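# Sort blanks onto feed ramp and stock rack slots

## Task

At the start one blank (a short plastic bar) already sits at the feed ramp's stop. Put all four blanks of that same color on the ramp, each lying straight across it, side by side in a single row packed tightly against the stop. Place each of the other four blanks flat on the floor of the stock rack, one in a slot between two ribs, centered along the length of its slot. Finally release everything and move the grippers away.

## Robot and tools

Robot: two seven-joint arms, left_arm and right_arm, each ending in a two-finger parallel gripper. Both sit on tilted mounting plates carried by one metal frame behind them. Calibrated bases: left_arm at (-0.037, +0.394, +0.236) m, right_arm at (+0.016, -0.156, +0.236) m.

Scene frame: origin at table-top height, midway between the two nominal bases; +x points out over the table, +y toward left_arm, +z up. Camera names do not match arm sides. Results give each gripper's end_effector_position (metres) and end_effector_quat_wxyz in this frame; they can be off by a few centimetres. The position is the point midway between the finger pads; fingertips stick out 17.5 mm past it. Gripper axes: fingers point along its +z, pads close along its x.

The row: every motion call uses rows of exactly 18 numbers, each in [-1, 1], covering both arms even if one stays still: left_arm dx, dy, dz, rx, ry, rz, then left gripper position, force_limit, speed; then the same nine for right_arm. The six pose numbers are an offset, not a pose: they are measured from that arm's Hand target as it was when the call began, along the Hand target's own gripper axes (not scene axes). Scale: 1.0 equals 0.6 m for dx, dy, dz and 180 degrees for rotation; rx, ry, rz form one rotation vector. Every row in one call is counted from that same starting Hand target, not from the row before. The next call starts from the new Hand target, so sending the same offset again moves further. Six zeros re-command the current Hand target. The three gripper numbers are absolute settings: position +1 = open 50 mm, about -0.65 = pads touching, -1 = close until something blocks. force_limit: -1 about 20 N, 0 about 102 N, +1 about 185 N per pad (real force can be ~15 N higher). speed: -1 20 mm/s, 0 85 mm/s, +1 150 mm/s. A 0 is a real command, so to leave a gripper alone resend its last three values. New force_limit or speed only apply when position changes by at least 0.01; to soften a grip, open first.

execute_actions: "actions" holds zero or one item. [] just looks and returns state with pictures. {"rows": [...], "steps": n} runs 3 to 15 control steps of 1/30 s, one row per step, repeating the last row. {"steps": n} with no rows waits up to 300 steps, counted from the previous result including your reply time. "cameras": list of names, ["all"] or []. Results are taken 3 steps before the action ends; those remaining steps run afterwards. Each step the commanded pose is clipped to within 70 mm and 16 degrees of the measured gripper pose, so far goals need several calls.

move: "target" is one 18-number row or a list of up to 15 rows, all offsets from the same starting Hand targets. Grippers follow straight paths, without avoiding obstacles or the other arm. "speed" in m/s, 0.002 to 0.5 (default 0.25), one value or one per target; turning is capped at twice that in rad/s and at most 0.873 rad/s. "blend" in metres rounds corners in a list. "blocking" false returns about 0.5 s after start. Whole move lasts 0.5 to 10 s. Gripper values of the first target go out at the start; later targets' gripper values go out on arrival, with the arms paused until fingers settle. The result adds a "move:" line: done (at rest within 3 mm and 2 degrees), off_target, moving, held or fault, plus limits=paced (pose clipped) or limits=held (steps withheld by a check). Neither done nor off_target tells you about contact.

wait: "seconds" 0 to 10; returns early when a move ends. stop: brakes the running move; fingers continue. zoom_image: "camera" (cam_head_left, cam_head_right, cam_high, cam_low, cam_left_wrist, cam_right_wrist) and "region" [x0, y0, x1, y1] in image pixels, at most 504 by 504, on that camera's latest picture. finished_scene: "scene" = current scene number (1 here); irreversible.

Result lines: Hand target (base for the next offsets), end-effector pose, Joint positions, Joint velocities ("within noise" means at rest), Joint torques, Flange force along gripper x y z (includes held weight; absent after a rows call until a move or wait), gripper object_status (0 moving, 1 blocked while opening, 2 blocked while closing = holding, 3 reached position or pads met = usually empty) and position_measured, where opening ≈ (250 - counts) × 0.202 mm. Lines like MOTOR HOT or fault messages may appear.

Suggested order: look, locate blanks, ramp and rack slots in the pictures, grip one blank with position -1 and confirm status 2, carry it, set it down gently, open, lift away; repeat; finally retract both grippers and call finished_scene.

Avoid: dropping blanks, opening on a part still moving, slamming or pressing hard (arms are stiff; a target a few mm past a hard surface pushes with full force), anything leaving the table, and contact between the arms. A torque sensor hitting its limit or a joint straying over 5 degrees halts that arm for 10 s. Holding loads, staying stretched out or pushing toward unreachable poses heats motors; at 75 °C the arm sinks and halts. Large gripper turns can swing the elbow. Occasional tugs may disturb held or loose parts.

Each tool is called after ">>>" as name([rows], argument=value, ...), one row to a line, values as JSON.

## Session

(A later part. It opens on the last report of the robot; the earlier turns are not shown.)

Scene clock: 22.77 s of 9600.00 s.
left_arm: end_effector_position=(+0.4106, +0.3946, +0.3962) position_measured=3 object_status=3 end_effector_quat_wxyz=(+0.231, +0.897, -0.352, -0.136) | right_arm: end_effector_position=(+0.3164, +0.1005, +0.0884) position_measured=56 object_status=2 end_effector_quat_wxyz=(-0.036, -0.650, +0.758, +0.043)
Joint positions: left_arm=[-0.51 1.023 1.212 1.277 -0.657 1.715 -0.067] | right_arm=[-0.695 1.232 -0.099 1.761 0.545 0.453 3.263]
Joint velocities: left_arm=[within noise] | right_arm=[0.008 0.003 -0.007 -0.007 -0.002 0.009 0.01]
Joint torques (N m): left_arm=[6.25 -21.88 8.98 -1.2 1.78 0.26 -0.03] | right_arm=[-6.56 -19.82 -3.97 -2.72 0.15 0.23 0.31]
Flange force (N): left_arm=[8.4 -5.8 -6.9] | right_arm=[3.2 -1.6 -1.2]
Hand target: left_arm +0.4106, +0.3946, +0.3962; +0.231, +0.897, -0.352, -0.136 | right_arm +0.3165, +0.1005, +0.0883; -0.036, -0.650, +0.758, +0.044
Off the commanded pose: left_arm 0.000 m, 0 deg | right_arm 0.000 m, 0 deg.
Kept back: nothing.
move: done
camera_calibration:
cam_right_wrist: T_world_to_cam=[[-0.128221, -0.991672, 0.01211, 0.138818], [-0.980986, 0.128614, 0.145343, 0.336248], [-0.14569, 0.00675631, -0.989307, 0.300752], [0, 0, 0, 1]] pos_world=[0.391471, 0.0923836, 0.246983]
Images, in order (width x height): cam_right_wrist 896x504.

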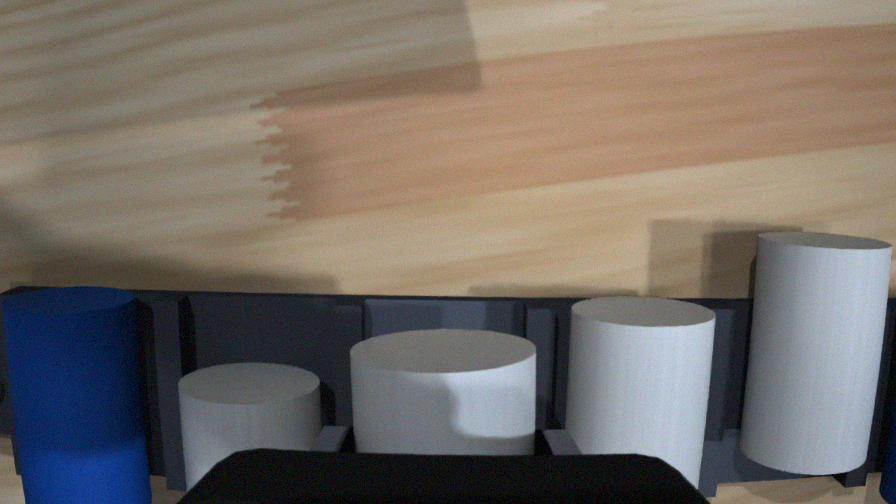

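>>> move(target=[0,0,0,0,0,0,1,-0.7,0,0,-0.0075,0.0663,0,0,0,-1,-0.7,-0.3], speed=0.06, cameras=["cam_right_wrist"])

Scene clock: 24.00 s of 9600.00 s.
left_arm: end_effector_position=(+0.4106, +0.3946, +0.3962) position_measured=3 object_status=3 end_effector_quat_wxyz=(+0.231, +0.897, -0.352, -0.136) | right_arm: end_effector_position=(+0.3164, +0.1006, +0.0484) position_measured=56 object_status=2 end_effector_quat_wxyz=(-0.036, -0.650, +0.758, +0.044)
Joint positions: left_arm=[-0.51 1.023 1.212 1.277 -0.657 1.715 -0.067] | right_arm=[-0.695 1.322 -0.068 1.727 0.566 0.391 3.254]
Joint velocities: within noise
Joint torques (N m): left_arm=[6.25 -21.83 8.97 -1.27 1.76 0.28 -0.07] | right_arm=[-6.73 -20.5 -3.52 -2.02 0.17 0.28 0.24]
Flange force (N): left_arm=[8.1 -5.5 -6.6] | right_arm=[2.3 -2.6 -0.5]
Hand target: left_arm +0.4106, +0.3946, +0.3962; +0.231, +0.897, -0.352, -0.136 | right_arm +0.3164, +0.1006, +0.0483; -0.036, -0.650, +0.758, +0.044
Off the commanded pose: left_arm 0.000 m, 0 deg | right_arm 0.000 m, 0 deg.
Kept back: nothing.
move: done
camera_calibration:
cam_right_wrist: T_world_to_cam=[[-0.12822, -0.991671, 0.0121578, 0.13936], [-0.980911, 0.128617, 0.14585, 0.341999], [-0.146198, 0.00677509, -0.989232, 0.261344], [0, 0, 0, 1]] pos_world=[0.391548, 0.0924417, 0.206955]
Images, in order (width x height): cam_right_wrist 896x504.

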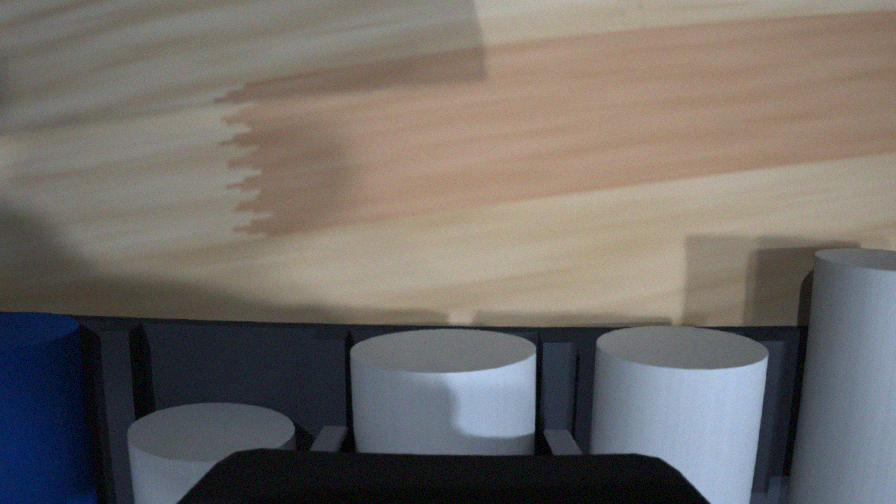

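>>> move(target=[0,0,0,0,0,0,1,-0.7,0,0,-0.0009,0.0075,0,0,0,-1,-0.7,-0.3], speed=0.02, cameras=[])

>>> move(target=[0,0,0,0,0,0,1,-0.7,0,0,-0.0003,0.0025,0,0,0,-1,-0.7,-0.3], speed=0.02, cameras=[])

Scene clock: 26.37 s of 9600.00 s.
left_arm: end_effector_position=(+0.4106, +0.3946, +0.3962) position_measured=3 object_status=3 end_effector_quat_wxyz=(+0.231, +0.897, -0.352, -0.136) | right_arm: end_effector_position=(+0.3165, +0.1006, +0.0438) position_measured=56 object_status=2 end_effector_quat_wxyz=(-0.036, -0.650, +0.758, +0.044)
Joint positions: left_arm=[-0.51 1.023 1.212 1.277 -0.657 1.715 -0.067] | right_arm=[-0.695 1.332 -0.065 1.723 0.568 0.385 3.253]
Joint velocities: within noise
Joint torques (N m): left_arm=[6.29 -21.8 9.03 -1.25 1.78 0.26 -0.07] | right_arm=[-5.61 -17.75 -2.29 -2.71 0.48 -0.23 0.25]
Flange force (N): left_arm=[8.1 -5.6 -6.7] | right_arm=[3.2 0.5 -9.0]
Hand target: left_arm +0.4106, +0.3946, +0.3962; +0.231, +0.897, -0.352, -0.136 | right_arm +0.3165, +0.1006, +0.0437; -0.036, -0.650, +0.758, +0.044
Off the commanded pose: left_arm 0.000 m, 0 deg | right_arm 0.000 m, 0 deg.
Kept back: nothing.
move: done
No camera images: "cameras" was empty.

Scene clock: 27.07 s of 9600.00 s.
left_arm: end_effector_position=(+0.4106, +0.3946, +0.3962) position_measured=3 object_status=3 end_effector_quat_wxyz=(+0.231, +0.897, -0.352, -0.136) | right_arm: end_effector_position=(+0.3165, +0.1006, +0.0423) position_measured=56 object_status=2 end_effector_quat_wxyz=(-0.036, -0.650, +0.758, +0.044)
Joint positions: left_arm=[-0.51 1.023 1.212 1.277 -0.657 1.715 -0.067] | right_arm=[-0.695 1.335 -0.064 1.721 0.569 0.383 3.253]
Joint velocities: within noise
Joint torques (N m): left_arm=[6.25 -21.85 8.96 -1.28 1.72 0.28 -0.05] | right_arm=[-3.4 -4.76 -0.26 -3.56 0.92 -2.21 0.17]
Flange force (N): left_arm=[8.0 -5.5 -6.6] | right_arm=[7.7 5.0 -43.4]
Hand target: left_arm +0.4106, +0.3946, +0.3962; +0.231, +0.897, -0.352, -0.136 | right_arm +0.3165, +0.1006, +0.0422; -0.036, -0.650, +0.758, +0.044
Off the commanded pose: left_arm 0.000 m, 0 deg | right_arm 0.000 m, 0 deg.
Kept back: nothing.
move: done
No camera images: "cameras" was empty.

>>> move(target=[0,0,0,0,0,0,1,-0.7,0,0,0.0002,-0.002,0,0,0,-1,-0.7,-0.3], speed=0.02, cameras=[])

>>> move(target=[0,0,0,0,0,0,1,-0.7,0,0,0,0,0,0,0,0.74,-0.7,-0.8], cameras=["cam_right_wrist"])

Scene clock: 28.00 s of 9600.00 s.
left_arm: end_effector_position=(+0.4106, +0.3946, +0.3962) position_measured=3 object_status=3 end_effector_quat_wxyz=(+0.231, +0.897, -0.352, -0.136) | right_arm: end_effector_position=(+0.3164, +0.1005, +0.0434) position_measured=56 object_status=2 end_effector_quat_wxyz=(-0.037, -0.650, +0.758, +0.044)
Joint positions: left_arm=[-0.51 1.023 1.212 1.277 -0.657 1.715 -0.067] | right_arm=[-0.694 1.333 -0.065 1.722 0.568 0.384 3.253]
Joint velocities: within noise
Joint torques (N m): left_arm=[6.2 -21.83 9.05 -1.25 1.76 0.28 -0.03] | right_arm=[-5.33 -14.82 -2.15 -0.02 0.12 0.91 0.2]
Flange force (N): left_arm=[8.3 -5.7 -6.7] | right_arm=[0.5 -2.1 -11.5]
Hand target: left_arm +0.4106, +0.3946, +0.3962; +0.231, +0.897, -0.352, -0.136 | right_arm +0.3165, +0.1006, +0.0434; -0.036, -0.650, +0.758, +0.044
Off the commanded pose: left_arm 0.000 m, 0 deg | right_arm 0.000 m, 0 deg.
Kept back: nothing.
move: done
No camera images: "cameras" was empty.

Scene clock: 28.70 s of 9600.00 s.
left_arm: end_effector_position=(+0.4106, +0.3946, +0.3962) position_measured=3 object_status=3 end_effector_quat_wxyz=(+0.231, +0.897, -0.352, -0.136) | right_arm: end_effector_position=(+0.3165, +0.1005, +0.0434) position_measured=42 object_status=3 end_effector_quat_wxyz=(-0.037, -0.650, +0.758, +0.043)
Joint positions: left_arm=[-0.51 1.023 1.212 1.277 -0.657 1.715 -0.067] | right_arm=[-0.694 1.333 -0.065 1.722 0.568 0.384 3.253]
Joint velocities: within noise
Joint torques (N m): left_arm=[6.22 -21.83 9.02 -1.26 1.82 0.28 -0.04] | right_arm=[-6.68 -20.05 -3.55 -1.88 0.13 0.18 0.27]
Flange force (N): left_arm=[8.2 -5.7 -6.6] | right_arm=[2.3 -2.6 -1.6]
Hand target: left_arm +0.4106, +0.3946, +0.3962; +0.231, +0.897, -0.352, -0.136 | right_arm +0.3165, +0.1005, +0.0434; -0.037, -0.650, +0.758, +0.043
Off the commanded pose: left_arm 0.000 m, 0 deg | right_arm 0.000 m, 0 deg.
Kept back: nothing.
move: done
camera_calibration:
cam_right_wrist: T_world_to_cam=[[-0.128235, -0.991669, 0.0121938, 0.139402], [-0.980906, 0.128636, 0.145866, 0.342768], [-0.146219, 0.00674414, -0.989229, 0.256475], [0, 0, 0, 1]] pos_world=[0.391601, 0.0924182, 0.202015]
Images, in order (width x height): cam_right_wrist 896x504.

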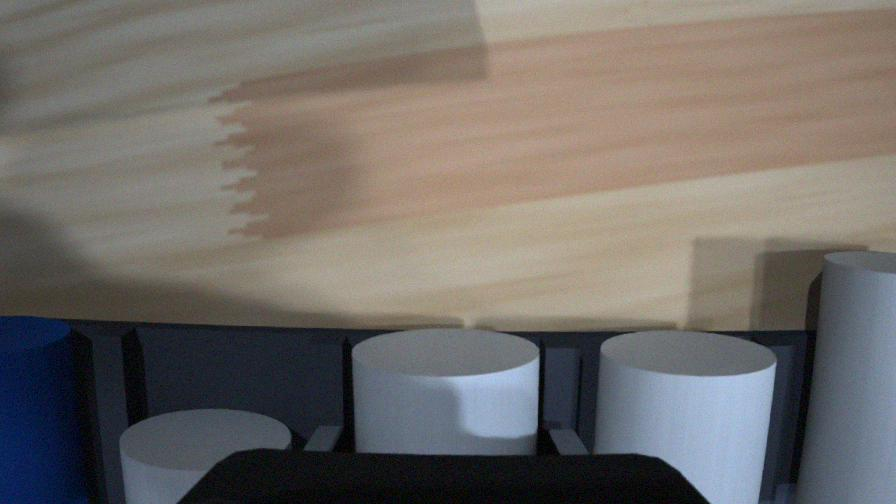

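>>> move([
  [0,0,0,0,0,0,1,-0.7,0,0,0.0075,-0.0663,0,0,0,0.74,-0.7,-0.8],
  [0,0,0,0,0,0,1,-0.7,0,-0.0865,0.052,-0.1395,0.036,0,0,0.84,-0.7,-0.8],
], speed=[0.08,0.12], cameras=["cam_right_wrist"])

Scene clock: 40.57 s of 9600.00 s.
left_arm: end_effector_position=(+0.4106, +0.3946, +0.3962) position_measured=3 object_status=3 end_effector_quat_wxyz=(+0.231, +0.897, -0.352, -0.136) | right_arm: end_effector_position=(+0.3031, +0.1550, +0.1302) position_measured=26 object_status=3 end_effector_quat_wxyz=(+0.000, -0.651, +0.759, +0.001)
Joint positions: left_arm=[-0.51 1.023 1.212 1.277 -0.657 1.715 -0.067] | right_arm=[-0.913 1.182 -0.056 1.736 0.519 0.498 3.115]
Joint velocities: within noise
Joint torques (N m): left_arm=[6.22 -21.81 9 -1.19 1.77 0.27 -0.06] | right_arm=[-6.03 -20.18 -2.81 -3.73 0.3 0.14 0.25]
Flange force (N): left_arm=[8.4 -5.7 -6.9] | right_arm=[1.8 -3.0 -1.3]
Hand target: left_arm +0.4106, +0.3946, +0.3962; +0.231, +0.897, -0.352, -0.136 | right_arm +0.3031, +0.1550, +0.1302; +0.000, -0.651, +0.759, +0.001
Off the commanded pose: left_arm 0.000 m, 0 deg | right_arm 0.000 m, 0 deg.
Kept back: nothing.
move: done
camera_calibration:
cam_right_wrist: T_world_to_cam=[[-0.129842, -0.991425, 0.0147653, 0.190766], [-0.990918, 0.130272, 0.0333134, 0.327403], [-0.0349513, -0.0103057, -0.999336, 0.310216], [0, 0, 0, 1]] pos_world=[0.360042, 0.149675, 0.296286]
Images, in order (width x height): cam_right_wrist 896x504.

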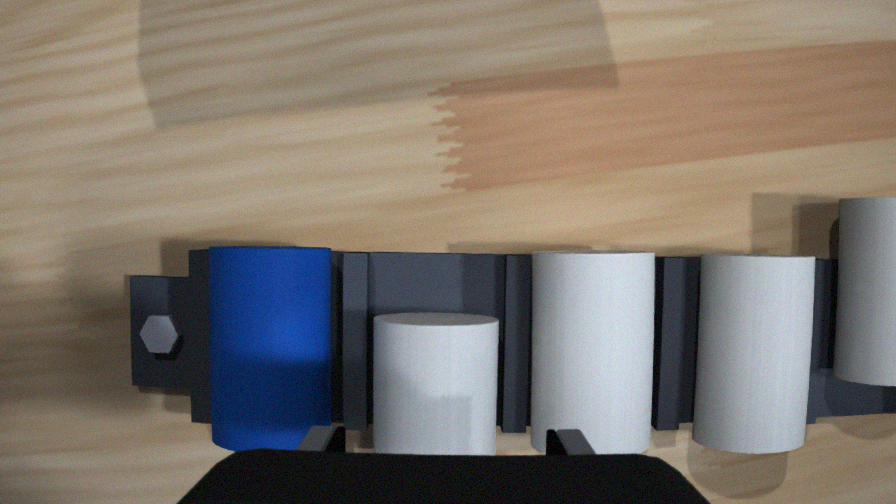

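>>> move(target=[0,0,0,0,0,0,1,-0.7,0,-0.0042,0,0.075,0,0,0,0.84,-0.7,-0.8], speed=0.08, cameras=["cam_right_wrist"])

Scene clock: 41.73 s of 9600.00 s.
left_arm: end_effector_position=(+0.4106, +0.3946, +0.3962) position_measured=3 object_status=3 end_effector_quat_wxyz=(+0.231, +0.897, -0.352, -0.136) | right_arm: end_effector_position=(+0.3035, +0.1576, +0.0853) position_measured=26 object_status=3 end_effector_quat_wxyz=(+0.000, -0.651, +0.759, +0.001)
Joint positions: left_arm=[-0.51 1.023 1.212 1.277 -0.657 1.715 -0.067] | right_arm=[-0.918 1.282 -0.024 1.704 0.54 0.424 3.095]
Joint velocities: within noise
Joint torques (N m): left_arm=[6.27 -21.82 8.98 -1.26 1.77 0.25 -0.04] | right_arm=[-6.06 -20.57 -2.6 -3.11 0.27 0.08 0.23]
Flange force (N): left_arm=[8.1 -5.6 -6.7] | right_arm=[1.5 -3.2 -1.6]
Hand target: left_arm +0.4106, +0.3946, +0.3962; +0.231, +0.897, -0.352, -0.136 | right_arm +0.3034, +0.1576, +0.0852; +0.000, -0.651, +0.759, +0.001
Off the commanded pose: left_arm 0.000 m, 0 deg | right_arm 0.000 m, 0 deg.
Kept back: nothing.
move: done
camera_calibration:
cam_right_wrist: T_world_to_cam=[[-0.129843, -0.991425, 0.0147638, 0.194007], [-0.990919, 0.130273, 0.0333059, 0.328931], [-0.0349436, -0.0103052, -0.999336, 0.265376], [0, 0, 0, 1]] pos_world=[0.360407, 0.152227, 0.25138]
Images, in order (width x height): cam_right_wrist 896x504.

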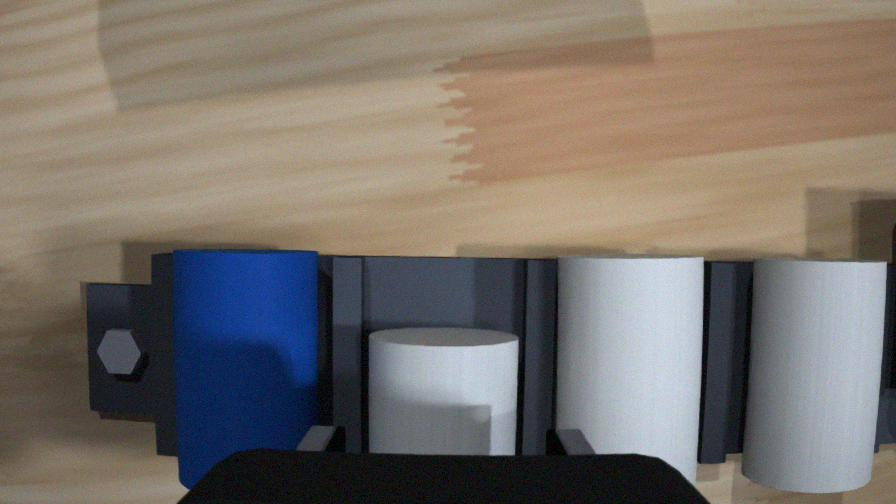

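>>> move([
  [0,0,0,0,0,0,1,-0.7,0,-0.0005,0,0.0697,0,0,0,0.84,-0.7,-0.3],
  [0,0,0,0,0,0,1,-0.7,0,-0.0005,0,0.0697,0,0,0,-1,-0.7,-0.3],
], speed=0.06, cameras=["cam_right_wrist"])

Scene clock: 44.20 s of 9600.00 s.
left_arm: end_effector_position=(+0.4106, +0.3946, +0.3962) position_measured=3 object_status=3 end_effector_quat_wxyz=(+0.231, +0.897, -0.352, -0.136) | right_arm: end_effector_position=(+0.3035, +0.1579, +0.0434) position_measured=57 object_status=2 end_effector_quat_wxyz=(+0.000, -0.651, +0.759, +0.001)
Joint positions: left_arm=[-0.51 1.023 1.212 1.277 -0.657 1.715 -0.067] | right_arm=[-0.92 1.376 0.004 1.668 0.556 0.36 3.08]
Joint velocities: within noise
Joint torques (N m): left_arm=[6.24 -21.82 9.01 -1.23 1.73 0.3 -0.07] | right_arm=[-6.16 -20.99 -2.37 -2.63 0.27 0.14 0.25]
Flange force (N): left_arm=[8.2 -5.6 -6.7] | right_arm=[1.7 -3.3 -1.3]
Hand target: left_arm +0.4106, +0.3946, +0.3962; +0.231, +0.897, -0.352, -0.136 | right_arm +0.3035, +0.1579, +0.0434; +0.000, -0.651, +0.759, +0.001
Off the commanded pose: left_arm 0.000 m, 0 deg | right_arm 0.000 m, 0 deg.
Kept back: nothing.
move: done
camera_calibration:
cam_right_wrist: T_world_to_cam=[[-0.129854, -0.991424, 0.0147375, 0.194997], [-0.990917, 0.130283, 0.0333216, 0.330309], [-0.0349559, -0.0102767, -0.999336, 0.223499], [0, 0, 0, 1]] pos_world=[0.360442, 0.152588, 0.209471]
Images, in order (width x height): cam_right_wrist 896x504.

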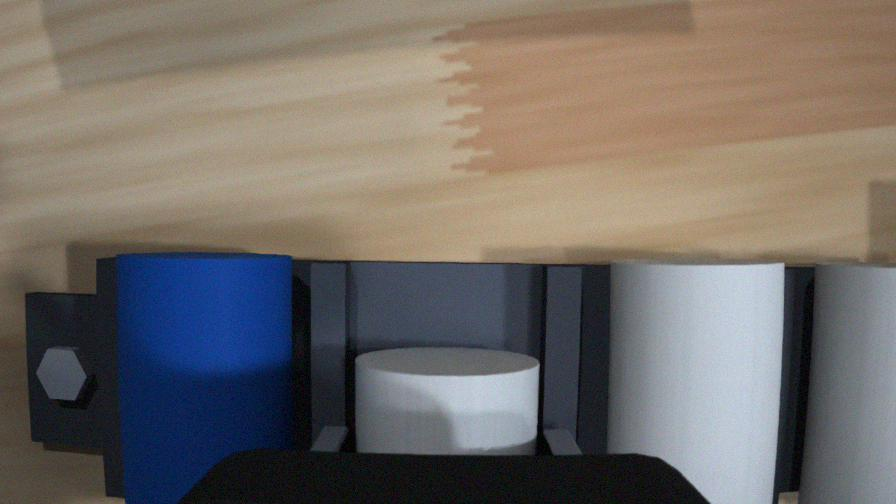

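>>> move([
  [0,0,0,0,0,0,1,-0.7,0,0,0,-0.0075,0,0,0,-1,-0.7,-0.3],
  [0,0,0,0,0,0,1,-0.7,0,0,-0.0288,-0.0075,0,0,0,-1,-0.7,-0.3],
], speed=0.05, cameras=["cam_right_wrist"])

Scene clock: 45.90 s of 9600.00 s.
left_arm: end_effector_position=(+0.4106, +0.3946, +0.3962) position_measured=3 object_status=3 end_effector_quat_wxyz=(+0.231, +0.897, -0.352, -0.136) | right_arm: end_effector_position=(+0.3205, +0.1553, +0.0479) position_measured=57 object_status=2 end_effector_quat_wxyz=(+0.000, -0.651, +0.759, +0.001)
Joint positions: left_arm=[-0.51 1.023 1.212 1.277 -0.657 1.715 -0.067] | right_arm=[-0.881 1.365 -0.007 1.643 0.561 0.394 3.115]
Joint velocities: left_arm=[within noise] | right_arm=[0.003 0 -0.001 -0.003 0 0.001 0.005]
Joint torques (N m): left_arm=[6.26 -21.86 9.02 -1.26 1.76 0.3 -0.04] | right_arm=[-6.53 -21.46 -2.62 -3.18 0.27 -0.02 0]
Flange force (N): left_arm=[8.1 -5.6 -6.6] | right_arm=[2.2 -3.7 -1.2]
Hand target: left_arm +0.4106, +0.3946, +0.3962; +0.231, +0.897, -0.352, -0.136 | right_arm +0.3206, +0.1553, +0.0479; +0.000, -0.651, +0.759, +0.001
Off the commanded pose: left_arm 0.000 m, 0 deg | right_arm 0.000 m, 0 deg.
Kept back: nothing.
move: done
camera_calibration:
cam_right_wrist: T_world_to_cam=[[-0.129845, -0.991425, 0.0146972, 0.194557], [-0.99092, 0.130272, 0.0332595, 0.347364], [-0.034889, -0.0102451, -0.999339, 0.228554], [0, 0, 0, 1]] pos_world=[0.377446, 0.149978, 0.21399]
Images, in order (width x height): cam_right_wrist 896x504.

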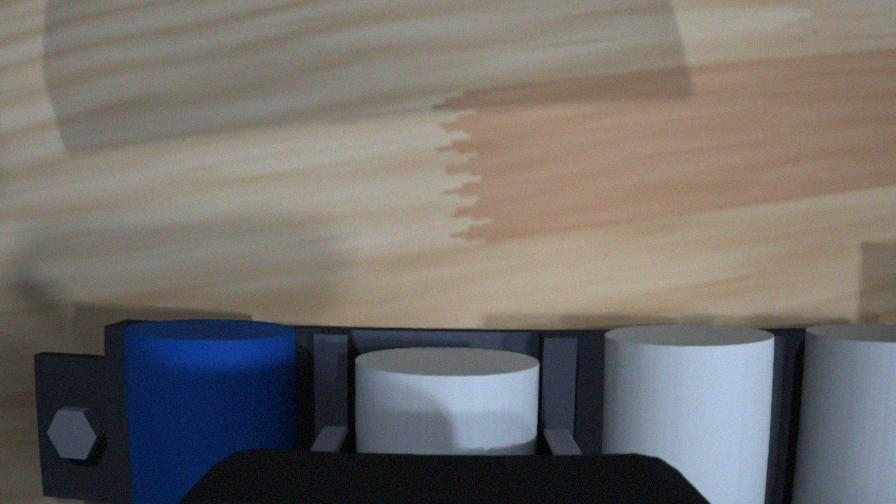

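>>> move(target=[0,0,0,0,0,0,1,-0.7,0,0,-0.0078,0.004,0,0,0,-1,-0.7,-0.3], speed=0.05, cameras=["cam_right_wrist"])

>>> zoom_image(camera="cam_right_wrist", region=[0, 280, 504, 460])

>>> zoom_image(camera="cam_right_wrist", region=[392, 280, 896, 460])

Scene clock: 47.10 s of 9600.00 s.
left_arm: end_effector_position=(+0.4106, +0.3946, +0.3962) position_measured=3 object_status=3 end_effector_quat_wxyz=(+0.231, +0.897, -0.352, -0.136) | right_arm: end_effector_position=(+0.3252, +0.1546, +0.0455) position_measured=57 object_status=2 end_effector_quat_wxyz=(+0.000, -0.651, +0.759, +0.001)
Joint positions: left_arm=[-0.51 1.023 1.212 1.277 -0.657 1.715 -0.067] | right_arm=[-0.87 1.371 -0.008 1.632 0.564 0.399 3.124]
Joint velocities: within noise
Joint torques (N m): left_arm=[6.22 -21.85 8.97 -1.28 1.77 0.28 -0.08] | right_arm=[-6.51 -21.57 -2.59 -3.14 0.25 0.17 0.25]
Flange force (N): left_arm=[8.2 -5.5 -6.6] | right_arm=[2.5 -2.8 -0.8]
Hand target: left_arm +0.4106, +0.3946, +0.3962; +0.231, +0.897, -0.352, -0.136 | right_arm +0.3252, +0.1546, +0.0455; +0.000, -0.651, +0.759, +0.001
Off the commanded pose: left_arm 0.000 m, 0 deg | right_arm 0.000 m, 0 deg.
Kept back: nothing.
move: done
camera_calibration:
cam_right_wrist: T_world_to_cam=[[-0.129824, -0.991427, 0.0147607, 0.194456], [-0.990921, 0.130254, 0.0332968, 0.352151], [-0.034934, -0.0103039, -0.999337, 0.226327], [0, 0, 0, 1]] pos_world=[0.382105, 0.149252, 0.211581]
Images, in order (width x height): cam_right_wrist 896x504.

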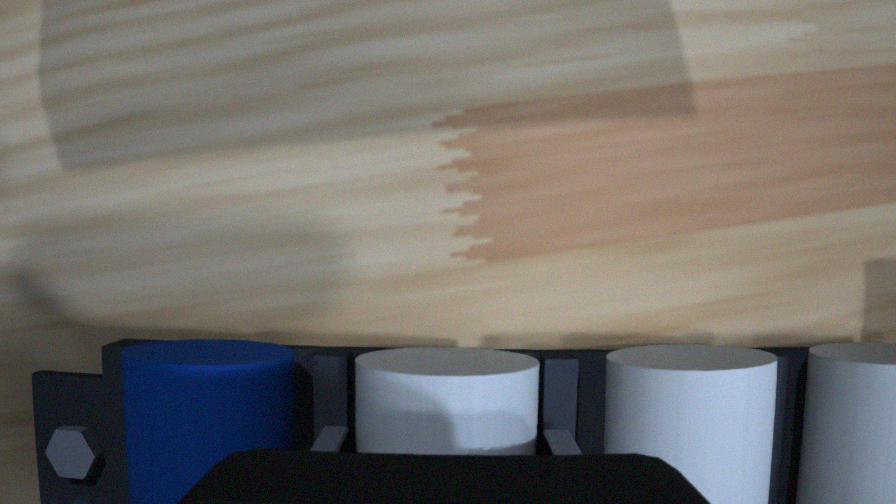

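Scaled by 1.000.

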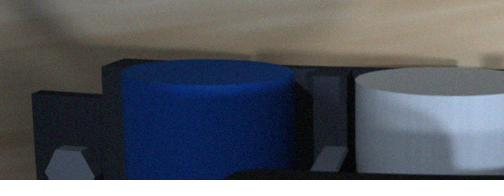

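Scaled by 1.000.

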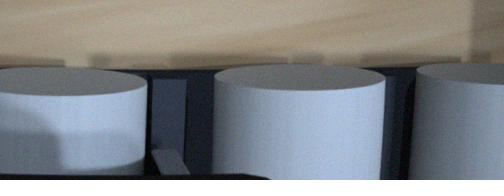

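>>> move(target=[0,0,0,0,0,0,1,-0.7,0,0,-0.0009,0.0028,0,0,0,-1,-0.7,-0.3], speed=0.02, cameras=[])

>>> move(target=[0,0,0,0,0,0,1,-0.7,0,0,0,0.0013,0,0,0,-1,-0.7,-0.3], speed=0.02, cameras=[])

Scene clock: 48.03 s of 9600.00 s.
left_arm: end_effector_position=(+0.4106, +0.3946, +0.3962) position_measured=3 object_status=3 end_effector_quat_wxyz=(+0.231, +0.897, -0.352, -0.136) | right_arm: end_effector_position=(+0.3257, +0.1545, +0.0438) position_measured=57 object_status=2 end_effector_quat_wxyz=(+0.000, -0.651, +0.759, +0.001)
Joint positions: left_arm=[-0.51 1.023 1.212 1.277 -0.657 1.715 -0.067] | right_arm=[-0.869 1.374 -0.007 1.629 0.565 0.397 3.124]
Joint velocities: within noise
Joint torques (N m): left_arm=[6.26 -21.87 9.02 -1.29 1.74 0.31 -0.05] | right_arm=[-6.45 -21.61 -2.54 -2.96 0.28 0.14 0.25]
Flange force (N): left_arm=[8.1 -5.5 -6.4] | right_arm=[1.8 -3.0 -0.6]
Hand target: left_arm +0.4106, +0.3946, +0.3962; +0.231, +0.897, -0.352, -0.136 | right_arm +0.3257, +0.1545, +0.0438; +0.000, -0.651, +0.759, +0.001
Off the commanded pose: left_arm 0.000 m, 0 deg | right_arm 0.000 m, 0 deg.
Kept back: nothing.
move: done
No camera images: "cameras" was empty.

Scene clock: 48.73 s of 9600.00 s.
left_arm: end_effector_position=(+0.4106, +0.3946, +0.3962) position_measured=3 object_status=3 end_effector_quat_wxyz=(+0.231, +0.897, -0.352, -0.136) | right_arm: end_effector_position=(+0.3258, +0.1545, +0.0430) position_measured=57 object_status=2 end_effector_quat_wxyz=(+0.000, -0.651, +0.759, +0.001)
Joint positions: left_arm=[-0.51 1.023 1.212 1.277 -0.657 1.715 -0.067] | right_arm=[-0.869 1.376 -0.007 1.628 0.565 0.396 3.124]
Joint velocities: within noise
Joint torques (N m): left_arm=[6.23 -21.88 8.96 -1.21 1.77 0.29 -0.05] | right_arm=[-5.27 -16.68 -1.74 -4.09 0.61 -1.06 0.26]
Flange force (N): left_arm=[8.4 -5.7 -6.8] | right_arm=[5.1 -0.6 -14.9]
Hand target: left_arm +0.4106, +0.3946, +0.3962; +0.231, +0.897, -0.352, -0.136 | right_arm +0.3257, +0.1545, +0.0430; +0.000, -0.651, +0.759, +0.001
Off the commanded pose: left_arm 0.000 m, 0 deg | right_arm 0.000 m, 0 deg.
Kept back: nothing.
move: done
No camera images: "cameras" was empty.

>>> move([
  [0,0,0,0,0,0,1,-0.7,0,0,0,-0.001,0,0,0,-1,-0.7,-0.3],
  [0,0,0,0,0,0,1,-0.7,0,0,0,-0.001,0,0,0,0.78,-0.7,-0.8],
  [0,0,0,0,0,0,1,-0.7,0,0,0,-0.08,0,0,0,0.78,-0.7,-0.8],
  [0,0,0,0,0,0,1,-0.7,0,-0.088,0,-0.12,0,0,0,0.84,-0.7,-0.8],
], speed=[0.02,0.02,0.08,0.15], cameras=["cam_right_wrist"])

Scene clock: 52.83 s of 9600.00 s.
left_arm: end_effector_position=(+0.4106, +0.3946, +0.3962) position_measured=3 object_status=3 end_effector_quat_wxyz=(+0.231, +0.897, -0.352, -0.136) | right_arm: end_effector_position=(+0.3338, +0.2066, +0.1151) position_measured=26 object_status=3 end_effector_quat_wxyz=(+0.000, -0.651, +0.759, +0.001)
Joint positions: left_arm=[-0.51 1.023 1.212 1.277 -0.657 1.715 -0.067] | right_arm=[-0.889 1.285 -0.102 1.497 0.496 0.638 3.176]
Joint velocities: within noise
Joint torques (N m): left_arm=[6.26 -21.82 9.01 -1.21 1.8 0.3 -0.06] | right_arm=[-6.45 -22.31 -3.28 -4.73 0.26 0.13 0.27]
Flange force (N): left_arm=[8.3 -5.7 -6.7] | right_arm=[2.0 -2.5 -1.3]
Hand target: left_arm +0.4106, +0.3946, +0.3962; +0.231, +0.897, -0.352, -0.136 | right_arm +0.3338, +0.2066, +0.1151; +0.000, -0.651, +0.759, +0.001
Off the commanded pose: left_arm 0.000 m, 0 deg | right_arm 0.000 m, 0 deg.
Kept back: nothing.
move: done
camera_calibration:
cam_right_wrist: T_world_to_cam=[[-0.129872, -0.99142, 0.0147999, 0.246102], [-0.990914, 0.130303, 0.0333131, 0.351588], [-0.0349558, -0.010339, -0.999335, 0.296717], [0, 0, 0, 1]] pos_world=[0.390728, 0.201245, 0.281165]
Images, in order (width x height): cam_right_wrist 896x504.

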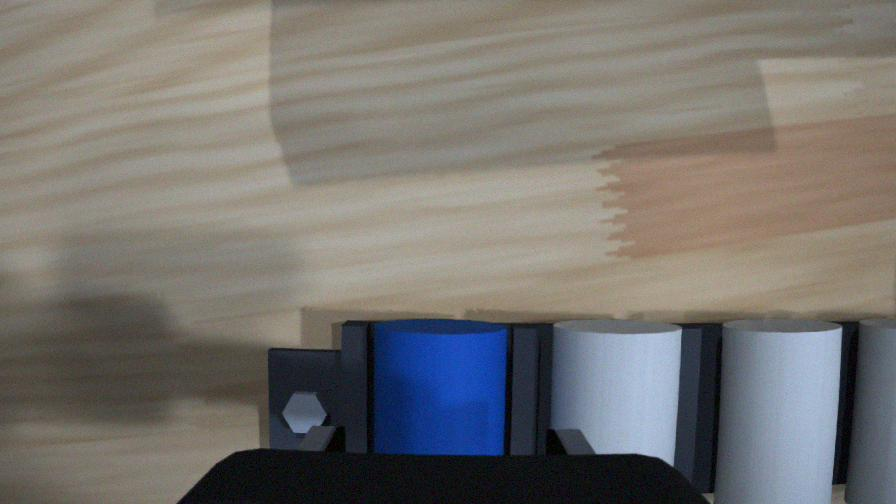

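>>> move([
  [0,0,0,0,0,0,1,-0.7,0,-0.0017,0.0035,0.07,0,0,0,0.84,-0.7,-0.3],
  [0,0,0,0,0,0,1,-0.7,0,-0.0017,0.0035,0.1193,0,0,0,0.84,-0.7,-0.3],
], speed=[0.1,0.06], blend=[0.01,0], cameras=["cam_right_wrist"])

Scene clock: 54.73 s of 9600.00 s.
left_arm: end_effector_position=(+0.4106, +0.3946, +0.3962) position_measured=3 object_status=3 end_effector_quat_wxyz=(+0.231, +0.897, -0.352, -0.136) | right_arm: end_effector_position=(+0.3318, +0.2080, +0.0436) position_measured=26 object_status=3 end_effector_quat_wxyz=(+0.000, -0.651, +0.759, +0.001)
Joint positions: left_arm=[-0.51 1.023 1.212 1.277 -0.657 1.715 -0.067] | right_arm=[-0.888 1.43 -0.066 1.444 0.524 0.54 3.154]
Joint velocities: within noise
Joint torques (N m): left_arm=[6.31 -21.86 9 -1.16 1.76 0.29 -0.05] | right_arm=[-6.5 -22.58 -3.06 -4.03 0.29 0.2 0.27]
Flange force (N): left_arm=[8.3 -5.9 -6.9] | right_arm=[2.6 -2.4 -1.7]
Hand target: left_arm +0.4106, +0.3946, +0.3962; +0.231, +0.897, -0.352, -0.136 | right_arm +0.3318, +0.2080, +0.0435; +0.000, -0.651, +0.759, +0.001
Off the commanded pose: left_arm 0.000 m, 0 deg | right_arm 0.000 m, 0 deg.
Kept back: nothing.
move: done; blend cut to 0 m at target 1
camera_calibration:
cam_right_wrist: T_world_to_cam=[[-0.129897, -0.991418, 0.0147323, 0.24835], [-0.990911, 0.130325, 0.0333133, 0.351859], [-0.0349474, -0.0102711, -0.999336, 0.225218], [0, 0, 0, 1]] pos_world=[0.388791, 0.202676, 0.209688]
Images, in order (width x height): cam_right_wrist 896x504.

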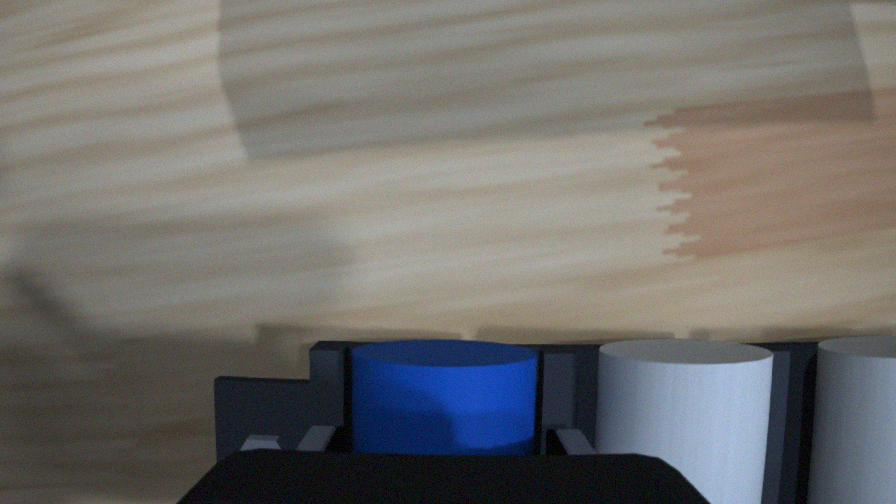

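>>> move([
  [0,0,0,0,0,0,1,-0.7,0,0,0,0,0,0,0,-1,-0.7,-0.3],
  [0,0,0,0,0,0,1,-0.7,0,0,0,-0.3,0,0,0,-1,-0.7,-0.3],
  [0,0,0,0,0,0,1,-0.7,0,0.3147,-0.3637,-0.3,0,0,-0.0056,-1,-0.7,-0.3],
  [0,0,0,0,0,0,1,-0.7,0,0.3147,-0.3637,-0.2108,0,0,-0.0056,-1,-0.7,-0.3],
], speed=[0.02,0.12,0.2,0.1], blend=[0,0.03,0.02,0], cameras=["cam_right_wrist","cam_low"])

Scene clock: 60.03 s of 9600.00 s.
left_arm: end_effector_position=(+0.4106, +0.3946, +0.3962) position_measured=3 object_status=3 end_effector_quat_wxyz=(+0.231, +0.897, -0.352, -0.136) | right_arm: end_effector_position=(+0.5188, -0.0119, +0.1697) position_measured=57 object_status=2 end_effector_quat_wxyz=(+0.000, -0.658, +0.753, +0.001)
Joint positions: left_arm=[-0.51 1.023 1.212 1.277 -0.657 1.715 -0.067] | right_arm=[-0.376 1.059 -0.111 1.5 0.543 0.762 3.698]
Joint velocities: within noise
Joint torques (N m): left_arm=[6.28 -21.81 9.01 -1.29 1.79 0.29 -0.05] | right_arm=[-8.33 -22.34 -3.97 -5.56 0.26 0.14 0.28]
Flange force (N): left_arm=[8.0 -5.6 -6.5] | right_arm=[2.7 -1.2 0.4]
Hand target: left_arm +0.4106, +0.3946, +0.3962; +0.231, +0.897, -0.352, -0.136 | right_arm +0.5188, -0.0119, +0.1696; +0.000, -0.658, +0.753, +0.001
Off the commanded pose: left_arm 0.000 m, 0 deg | right_arm 0.000 m, 0 deg.
Kept back: nothing.
move: done
camera_calibration:
cam_right_wrist: T_world_to_cam=[[-0.112377, -0.993556, 0.0147424, 0.0435913], [-0.993058, 0.112815, 0.0332925, 0.562541], [-0.0347411, -0.0108988, -0.999337, 0.355415], [0, 0, 0, 1]] pos_world=[0.575882, -0.0162791, 0.335809]
Images, in order (width x height): cam_low 896x504, cam_right_wrist 896x504.

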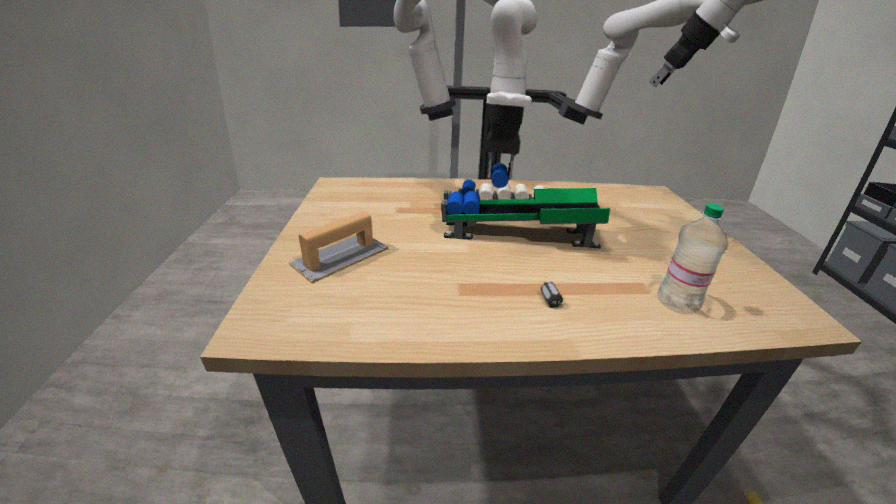

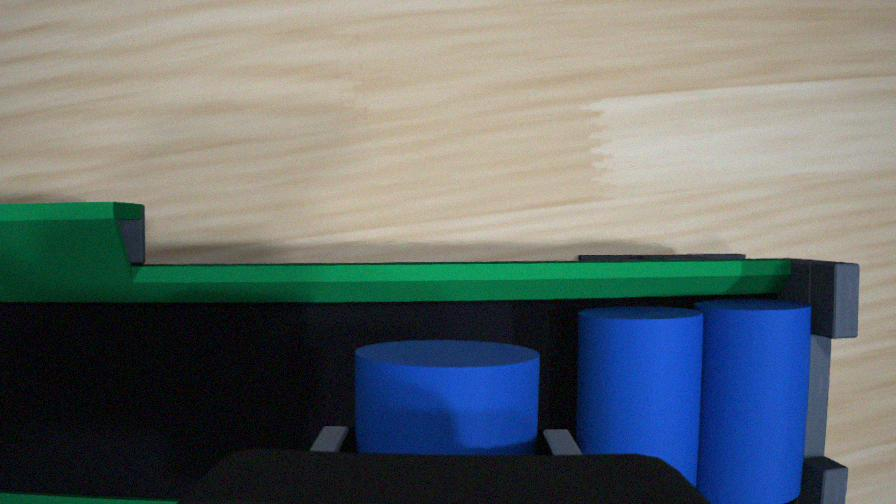

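>>> move(target=[0,0,0,0,0,0,1,-0.7,0,0.0117,0.0033,0.075,0,0,0,-1,-0.7,-0.3], speed=0.08, cameras=["cam_right_wrist"])

Scene clock: 61.37 s of 9600.00 s.
left_arm: end_effector_position=(+0.4106, +0.3946, +0.3962) position_measured=3 object_status=3 end_effector_quat_wxyz=(+0.231, +0.897, -0.352, -0.136) | right_arm: end_effector_position=(+0.5160, -0.0185, +0.1248) position_measured=57 object_status=2 end_effector_quat_wxyz=(+0.000, -0.658, +0.753, +0.001)
Joint positions: left_arm=[-0.51 1.023 1.212 1.277 -0.657 1.715 -0.067] | right_arm=[-0.361 1.132 -0.082 1.512 0.575 0.671 3.678]
Joint velocities: within noise
Joint torques (N m): left_arm=[6.24 -21.87 8.96 -1.26 1.77 0.28 -0.07] | right_arm=[-10.29 -17.7 -6.93 1.09 -1.89 2.2 0.27]
Flange force (N): left_arm=[8.2 -5.6 -6.6] | right_arm=[3.2 -12.4 0.3]
Hand target: left_arm +0.4106, +0.3946, +0.3962; +0.231, +0.897, -0.352, -0.136 | right_arm +0.5159, -0.0186, +0.1246; +0.000, -0.658, +0.753, +0.001
Off the commanded pose: left_arm 0.000 m, 0 deg | right_arm 0.000 m, 0 deg.
Kept back: nothing.
move: done
camera_calibration:
cam_right_wrist: T_world_to_cam=[[-0.112469, -0.993547, 0.0146632, 0.037424], [-0.993053, 0.112902, 0.0331486, 0.562007], [-0.0345902, -0.0108332, -0.999343, 0.310248], [0, 0, 0, 1]] pos_world=[0.573044, -0.0229085, 0.290865]
Images, in order (width x height): cam_right_wrist 896x504.

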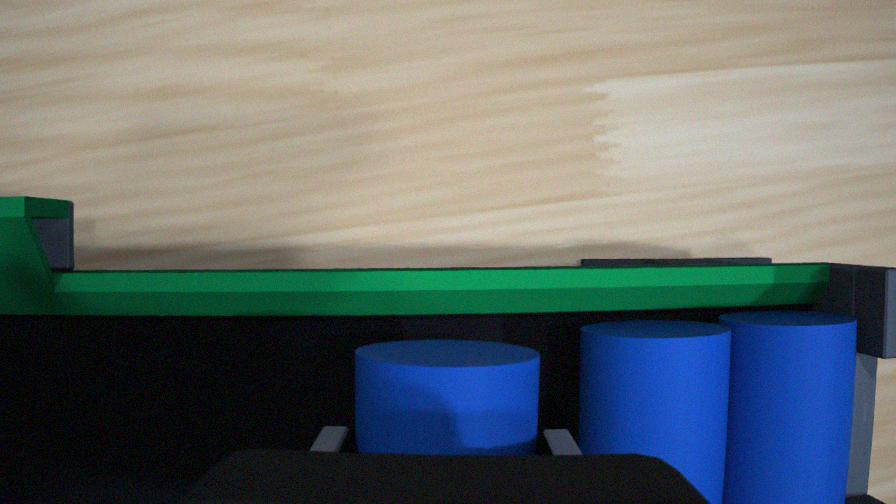

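>>> wait(seconds=0.3, cameras=["cam_right_wrist","cam_high"])

>>> zoom_image(camera="cam_high", region=[250, 130, 600, 330])

Scene clock: 61.80 s of 9600.00 s.
left_arm: end_effector_position=(+0.4106, +0.3946, +0.3962) position_measured=3 object_status=3 end_effector_quat_wxyz=(+0.231, +0.897, -0.352, -0.136) | right_arm: end_effector_position=(+0.5159, -0.0185, +0.1246) position_measured=57 object_status=2 end_effector_quat_wxyz=(+0.000, -0.658, +0.753, +0.001)
Joint positions: left_arm=[-0.51 1.023 1.212 1.277 -0.657 1.715 -0.067] | right_arm=[-0.361 1.132 -0.082 1.512 0.575 0.671 3.678]
Joint velocities: within noise
Joint torques (N m): left_arm=[6.26 -21.85 9.04 -1.3 1.77 0.3 -0.09] | right_arm=[-8.31 -22.12 -3.87 -4.86 0.28 0.14 0.24]
Flange force (N): left_arm=[8.0 -5.4 -6.4] | right_arm=[3.0 -1.0 -0.3]
Hand target: left_arm +0.4106, +0.3946, +0.3962; +0.231, +0.897, -0.352, -0.136 | right_arm +0.5159, -0.0186, +0.1246; +0.000, -0.658, +0.753, +0.001
Off the commanded pose: left_arm 0.000 m, 0 deg | right_arm 0.000 m, 0 deg.
Steps of this call (1-13: nothing new was sent). Readings (end_effector_position of left_arm | right_arm; what the end effector reports):
1: (+0.4106, +0.3946, +0.3962) | (+0.5160, -0.0186, +0.1247) | left_arm position_measured=3 object_status=3 | right_arm position_measured=57 object_status=2
2: (+0.4106, +0.3946, +0.3962) | (+0.5157, -0.0186, +0.1246) | left_arm position_measured=3 object_status=3 | right_arm position_measured=57 object_status=2
4: (+0.4106, +0.3946, +0.3962) | (+0.5154, -0.0187, +0.1242) | left_arm position_measured=3 object_status=3 | right_arm position_measured=57 object_status=2
8: (+0.4106, +0.3946, +0.3962) | (+0.5158, -0.0186, +0.1245) | left_arm position_measured=3 object_status=3 | right_arm position_measured=57 object_status=2
13: the state above
camera_calibration:
cam_right_wrist: T_world_to_cam=[[-0.112382, -0.993556, 0.0147316, 0.0373596], [-0.993056, 0.11282, 0.033329, 0.561874], [-0.0347762, -0.0108837, -0.999336, 0.310179], [0, 0, 0, 1]] pos_world=[0.572958, -0.0228959, 0.290696]
Images, in order (width x height): cam_high 896x504, cam_right_wrist 896x504.

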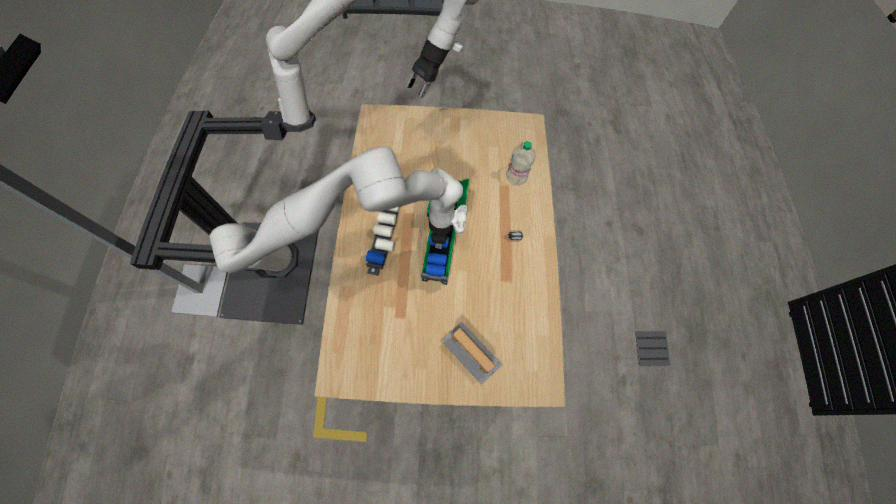

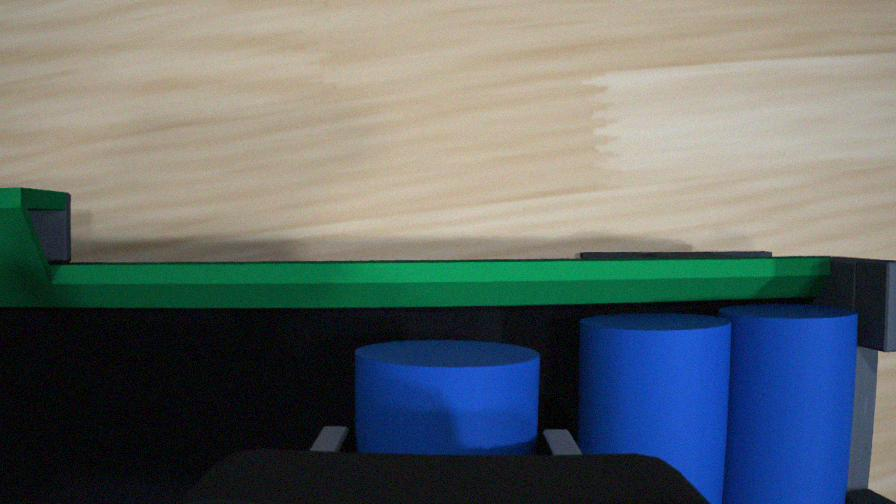

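Scaled by 1.440 from the camera's 896x504 image, which has a finer 1280x720 frame.

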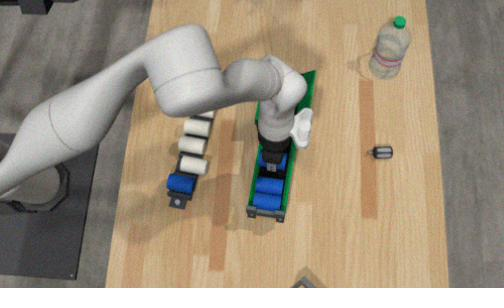

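>>> move(target=[0,0,0,0,0,0,1,-0.7,0,0,-0.0038,0.03,0,0,-0.0039,-1,-0.7,-0.3], speed=0.06, cameras=["cam_right_wrist"])

Scene clock: 62.93 s of 9600.00 s.
left_arm: end_effector_position=(+0.4106, +0.3946, +0.3962) position_measured=3 object_status=3 end_effector_quat_wxyz=(+0.231, +0.897, -0.352, -0.136) | right_arm: end_effector_position=(+0.5182, -0.0188, +0.1067) position_measured=57 object_status=2 end_effector_quat_wxyz=(+0.000, -0.662, +0.749, +0.001)
Joint positions: left_arm=[-0.51 1.023 1.212 1.277 -0.657 1.715 -0.067] | right_arm=[-0.353 1.169 -0.076 1.496 0.588 0.65 3.686]
Joint velocities: within noise
Joint torques (N m): left_arm=[6.23 -21.87 9.02 -1.24 1.8 0.3 -0.05] | right_arm=[-8.45 -22.1 -3.87 -4.41 0.34 0.13 0.24]
Flange force (N): left_arm=[8.3 -5.7 -6.6] | right_arm=[2.8 -1.9 -0.6]
Hand target: left_arm +0.4106, +0.3946, +0.3962; +0.231, +0.897, -0.352, -0.136 | right_arm +0.5182, -0.0188, +0.1066; +0.000, -0.662, +0.749, +0.001
Off the commanded pose: left_arm 0.000 m, 0 deg | right_arm 0.000 m, 0 deg.
Kept back: nothing.
move: done
camera_calibration:
cam_right_wrist: T_world_to_cam=[[-0.100254, -0.994853, 0.0147162, 0.0312782], [-0.994361, 0.100696, 0.0332578, 0.56521], [-0.0345685, -0.0112991, -0.999338, 0.292249], [0, 0, 0, 1]] pos_world=[0.575262, -0.022495, 0.272798]
Images, in order (width x height): cam_right_wrist 896x504.

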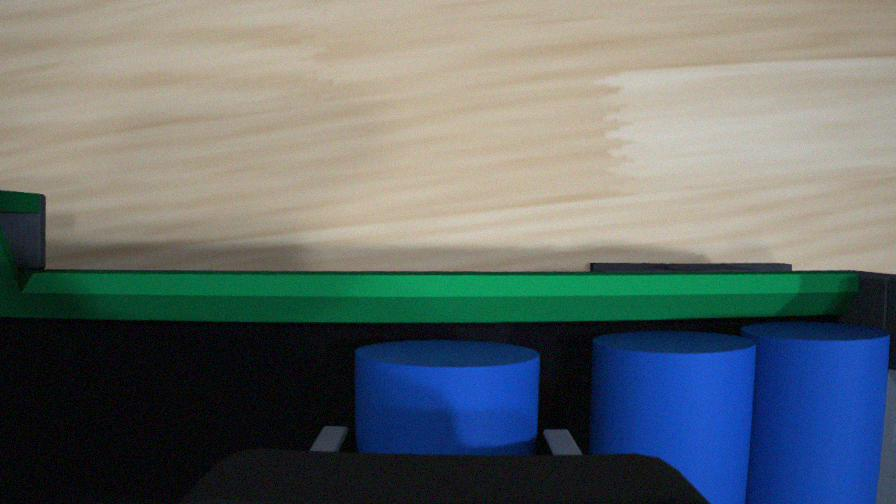

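>>> move(target=[0,0,0,0,0,0,1,-0.7,0,0,0,0.005,0,0,0,-1,-0.7,-0.3], speed=0.03, cameras=[])

>>> move(target=[0,0,0,0,0,0,1,-0.7,0,0,0,0.002,0,0,0,-1,-0.7,-0.3], speed=0.02, cameras=[])

>>> move(target=[0,0,0,0,0,0,1,-0.7,0,0,0,0.0017,0,0,0,-1,-0.7,-0.3], speed=0.02, cameras=[])

Scene clock: 63.87 s of 9600.00 s.
left_arm: end_effector_position=(+0.4106, +0.3946, +0.3962) position_measured=3 object_status=3 end_effector_quat_wxyz=(+0.231, +0.897, -0.352, -0.136) | right_arm: end_effector_position=(+0.5182, -0.0188, +0.1036) position_measured=57 object_status=2 end_effector_quat_wxyz=(+0.000, -0.662, +0.749, +0.001)
Joint positions: left_arm=[-0.51 1.023 1.212 1.277 -0.657 1.715 -0.067] | right_arm=[-0.353 1.174 -0.074 1.494 0.59 0.645 3.685]
Joint velocities: within noise
Joint torques (N m): left_arm=[6.26 -21.85 9.03 -1.26 1.78 0.29 -0.05] | right_arm=[-8.36 -22.41 -3.79 -4.64 0.3 0.08 0.23]
Flange force (N): left_arm=[8.2 -5.7 -6.6] | right_arm=[2.9 -1.2 -0.3]
Hand target: left_arm +0.4106, +0.3946, +0.3962; +0.231, +0.897, -0.352, -0.136 | right_arm +0.5182, -0.0188, +0.1036; +0.000, -0.662, +0.749, +0.001
Off the commanded pose: left_arm 0.000 m, 0 deg | right_arm 0.000 m, 0 deg.
Kept back: nothing.
move: done
No camera images: "cameras" was empty.

Scene clock: 64.57 s of 9600.00 s.
left_arm: end_effector_position=(+0.4106, +0.3946, +0.3962) position_measured=3 object_status=3 end_effector_quat_wxyz=(+0.231, +0.897, -0.352, -0.136) | right_arm: end_effector_position=(+0.5182, -0.0189, +0.1024) position_measured=57 object_status=2 end_effector_quat_wxyz=(+0.000, -0.662, +0.749, +0.001)
Joint positions: left_arm=[-0.51 1.023 1.212 1.277 -0.657 1.715 -0.067] | right_arm=[-0.353 1.177 -0.074 1.494 0.59 0.643 3.685]
Joint velocities: within noise
Joint torques (N m): left_arm=[6.26 -21.77 9.01 -1.21 1.79 0.26 -0.05] | right_arm=[-8.41 -22.36 -3.82 -4.62 0.27 0.13 0.25]
Flange force (N): left_arm=[8.2 -5.7 -6.9] | right_arm=[3.1 -1.0 -0.3]
Hand target: left_arm +0.4106, +0.3946, +0.3962; +0.231, +0.897, -0.352, -0.136 | right_arm +0.5182, -0.0189, +0.1024; +0.000, -0.662, +0.749, +0.001
Off the commanded pose: left_arm 0.000 m, 0 deg | right_arm 0.000 m, 0 deg.
Kept back: nothing.
move: done
No camera images: "cameras" was empty.

Scene clock: 65.27 s of 9600.00 s.
left_arm: end_effector_position=(+0.4106, +0.3946, +0.3962) position_measured=3 object_status=3 end_effector_quat_wxyz=(+0.231, +0.897, -0.352, -0.136) | right_arm: end_effector_position=(+0.5182, -0.0189, +0.1014) position_measured=57 object_status=2 end_effector_quat_wxyz=(+0.000, -0.662, +0.749, +0.001)
Joint positions: left_arm=[-0.51 1.023 1.212 1.277 -0.657 1.715 -0.067] | right_arm=[-0.353 1.179 -0.073 1.493 0.591 0.642 3.684]
Joint velocities: within noise
Joint torques (N m): left_arm=[6.27 -21.79 9.03 -1.27 1.78 0.25 -0.06] | right_arm=[-8.4 -22.4 -3.77 -4.61 0.31 0.1 0.27]
Flange force (N): left_arm=[8.1 -5.6 -6.7] | right_arm=[2.9 -1.1 -0.3]
Hand target: left_arm +0.4106, +0.3946, +0.3962; +0.231, +0.897, -0.352, -0.136 | right_arm +0.5182, -0.0189, +0.1014; +0.000, -0.662, +0.749, +0.001
Off the commanded pose: left_arm 0.000 m, 0 deg | right_arm 0.000 m, 0 deg.
Kept back: nothing.
move: done
No camera images: "cameras" was empty.


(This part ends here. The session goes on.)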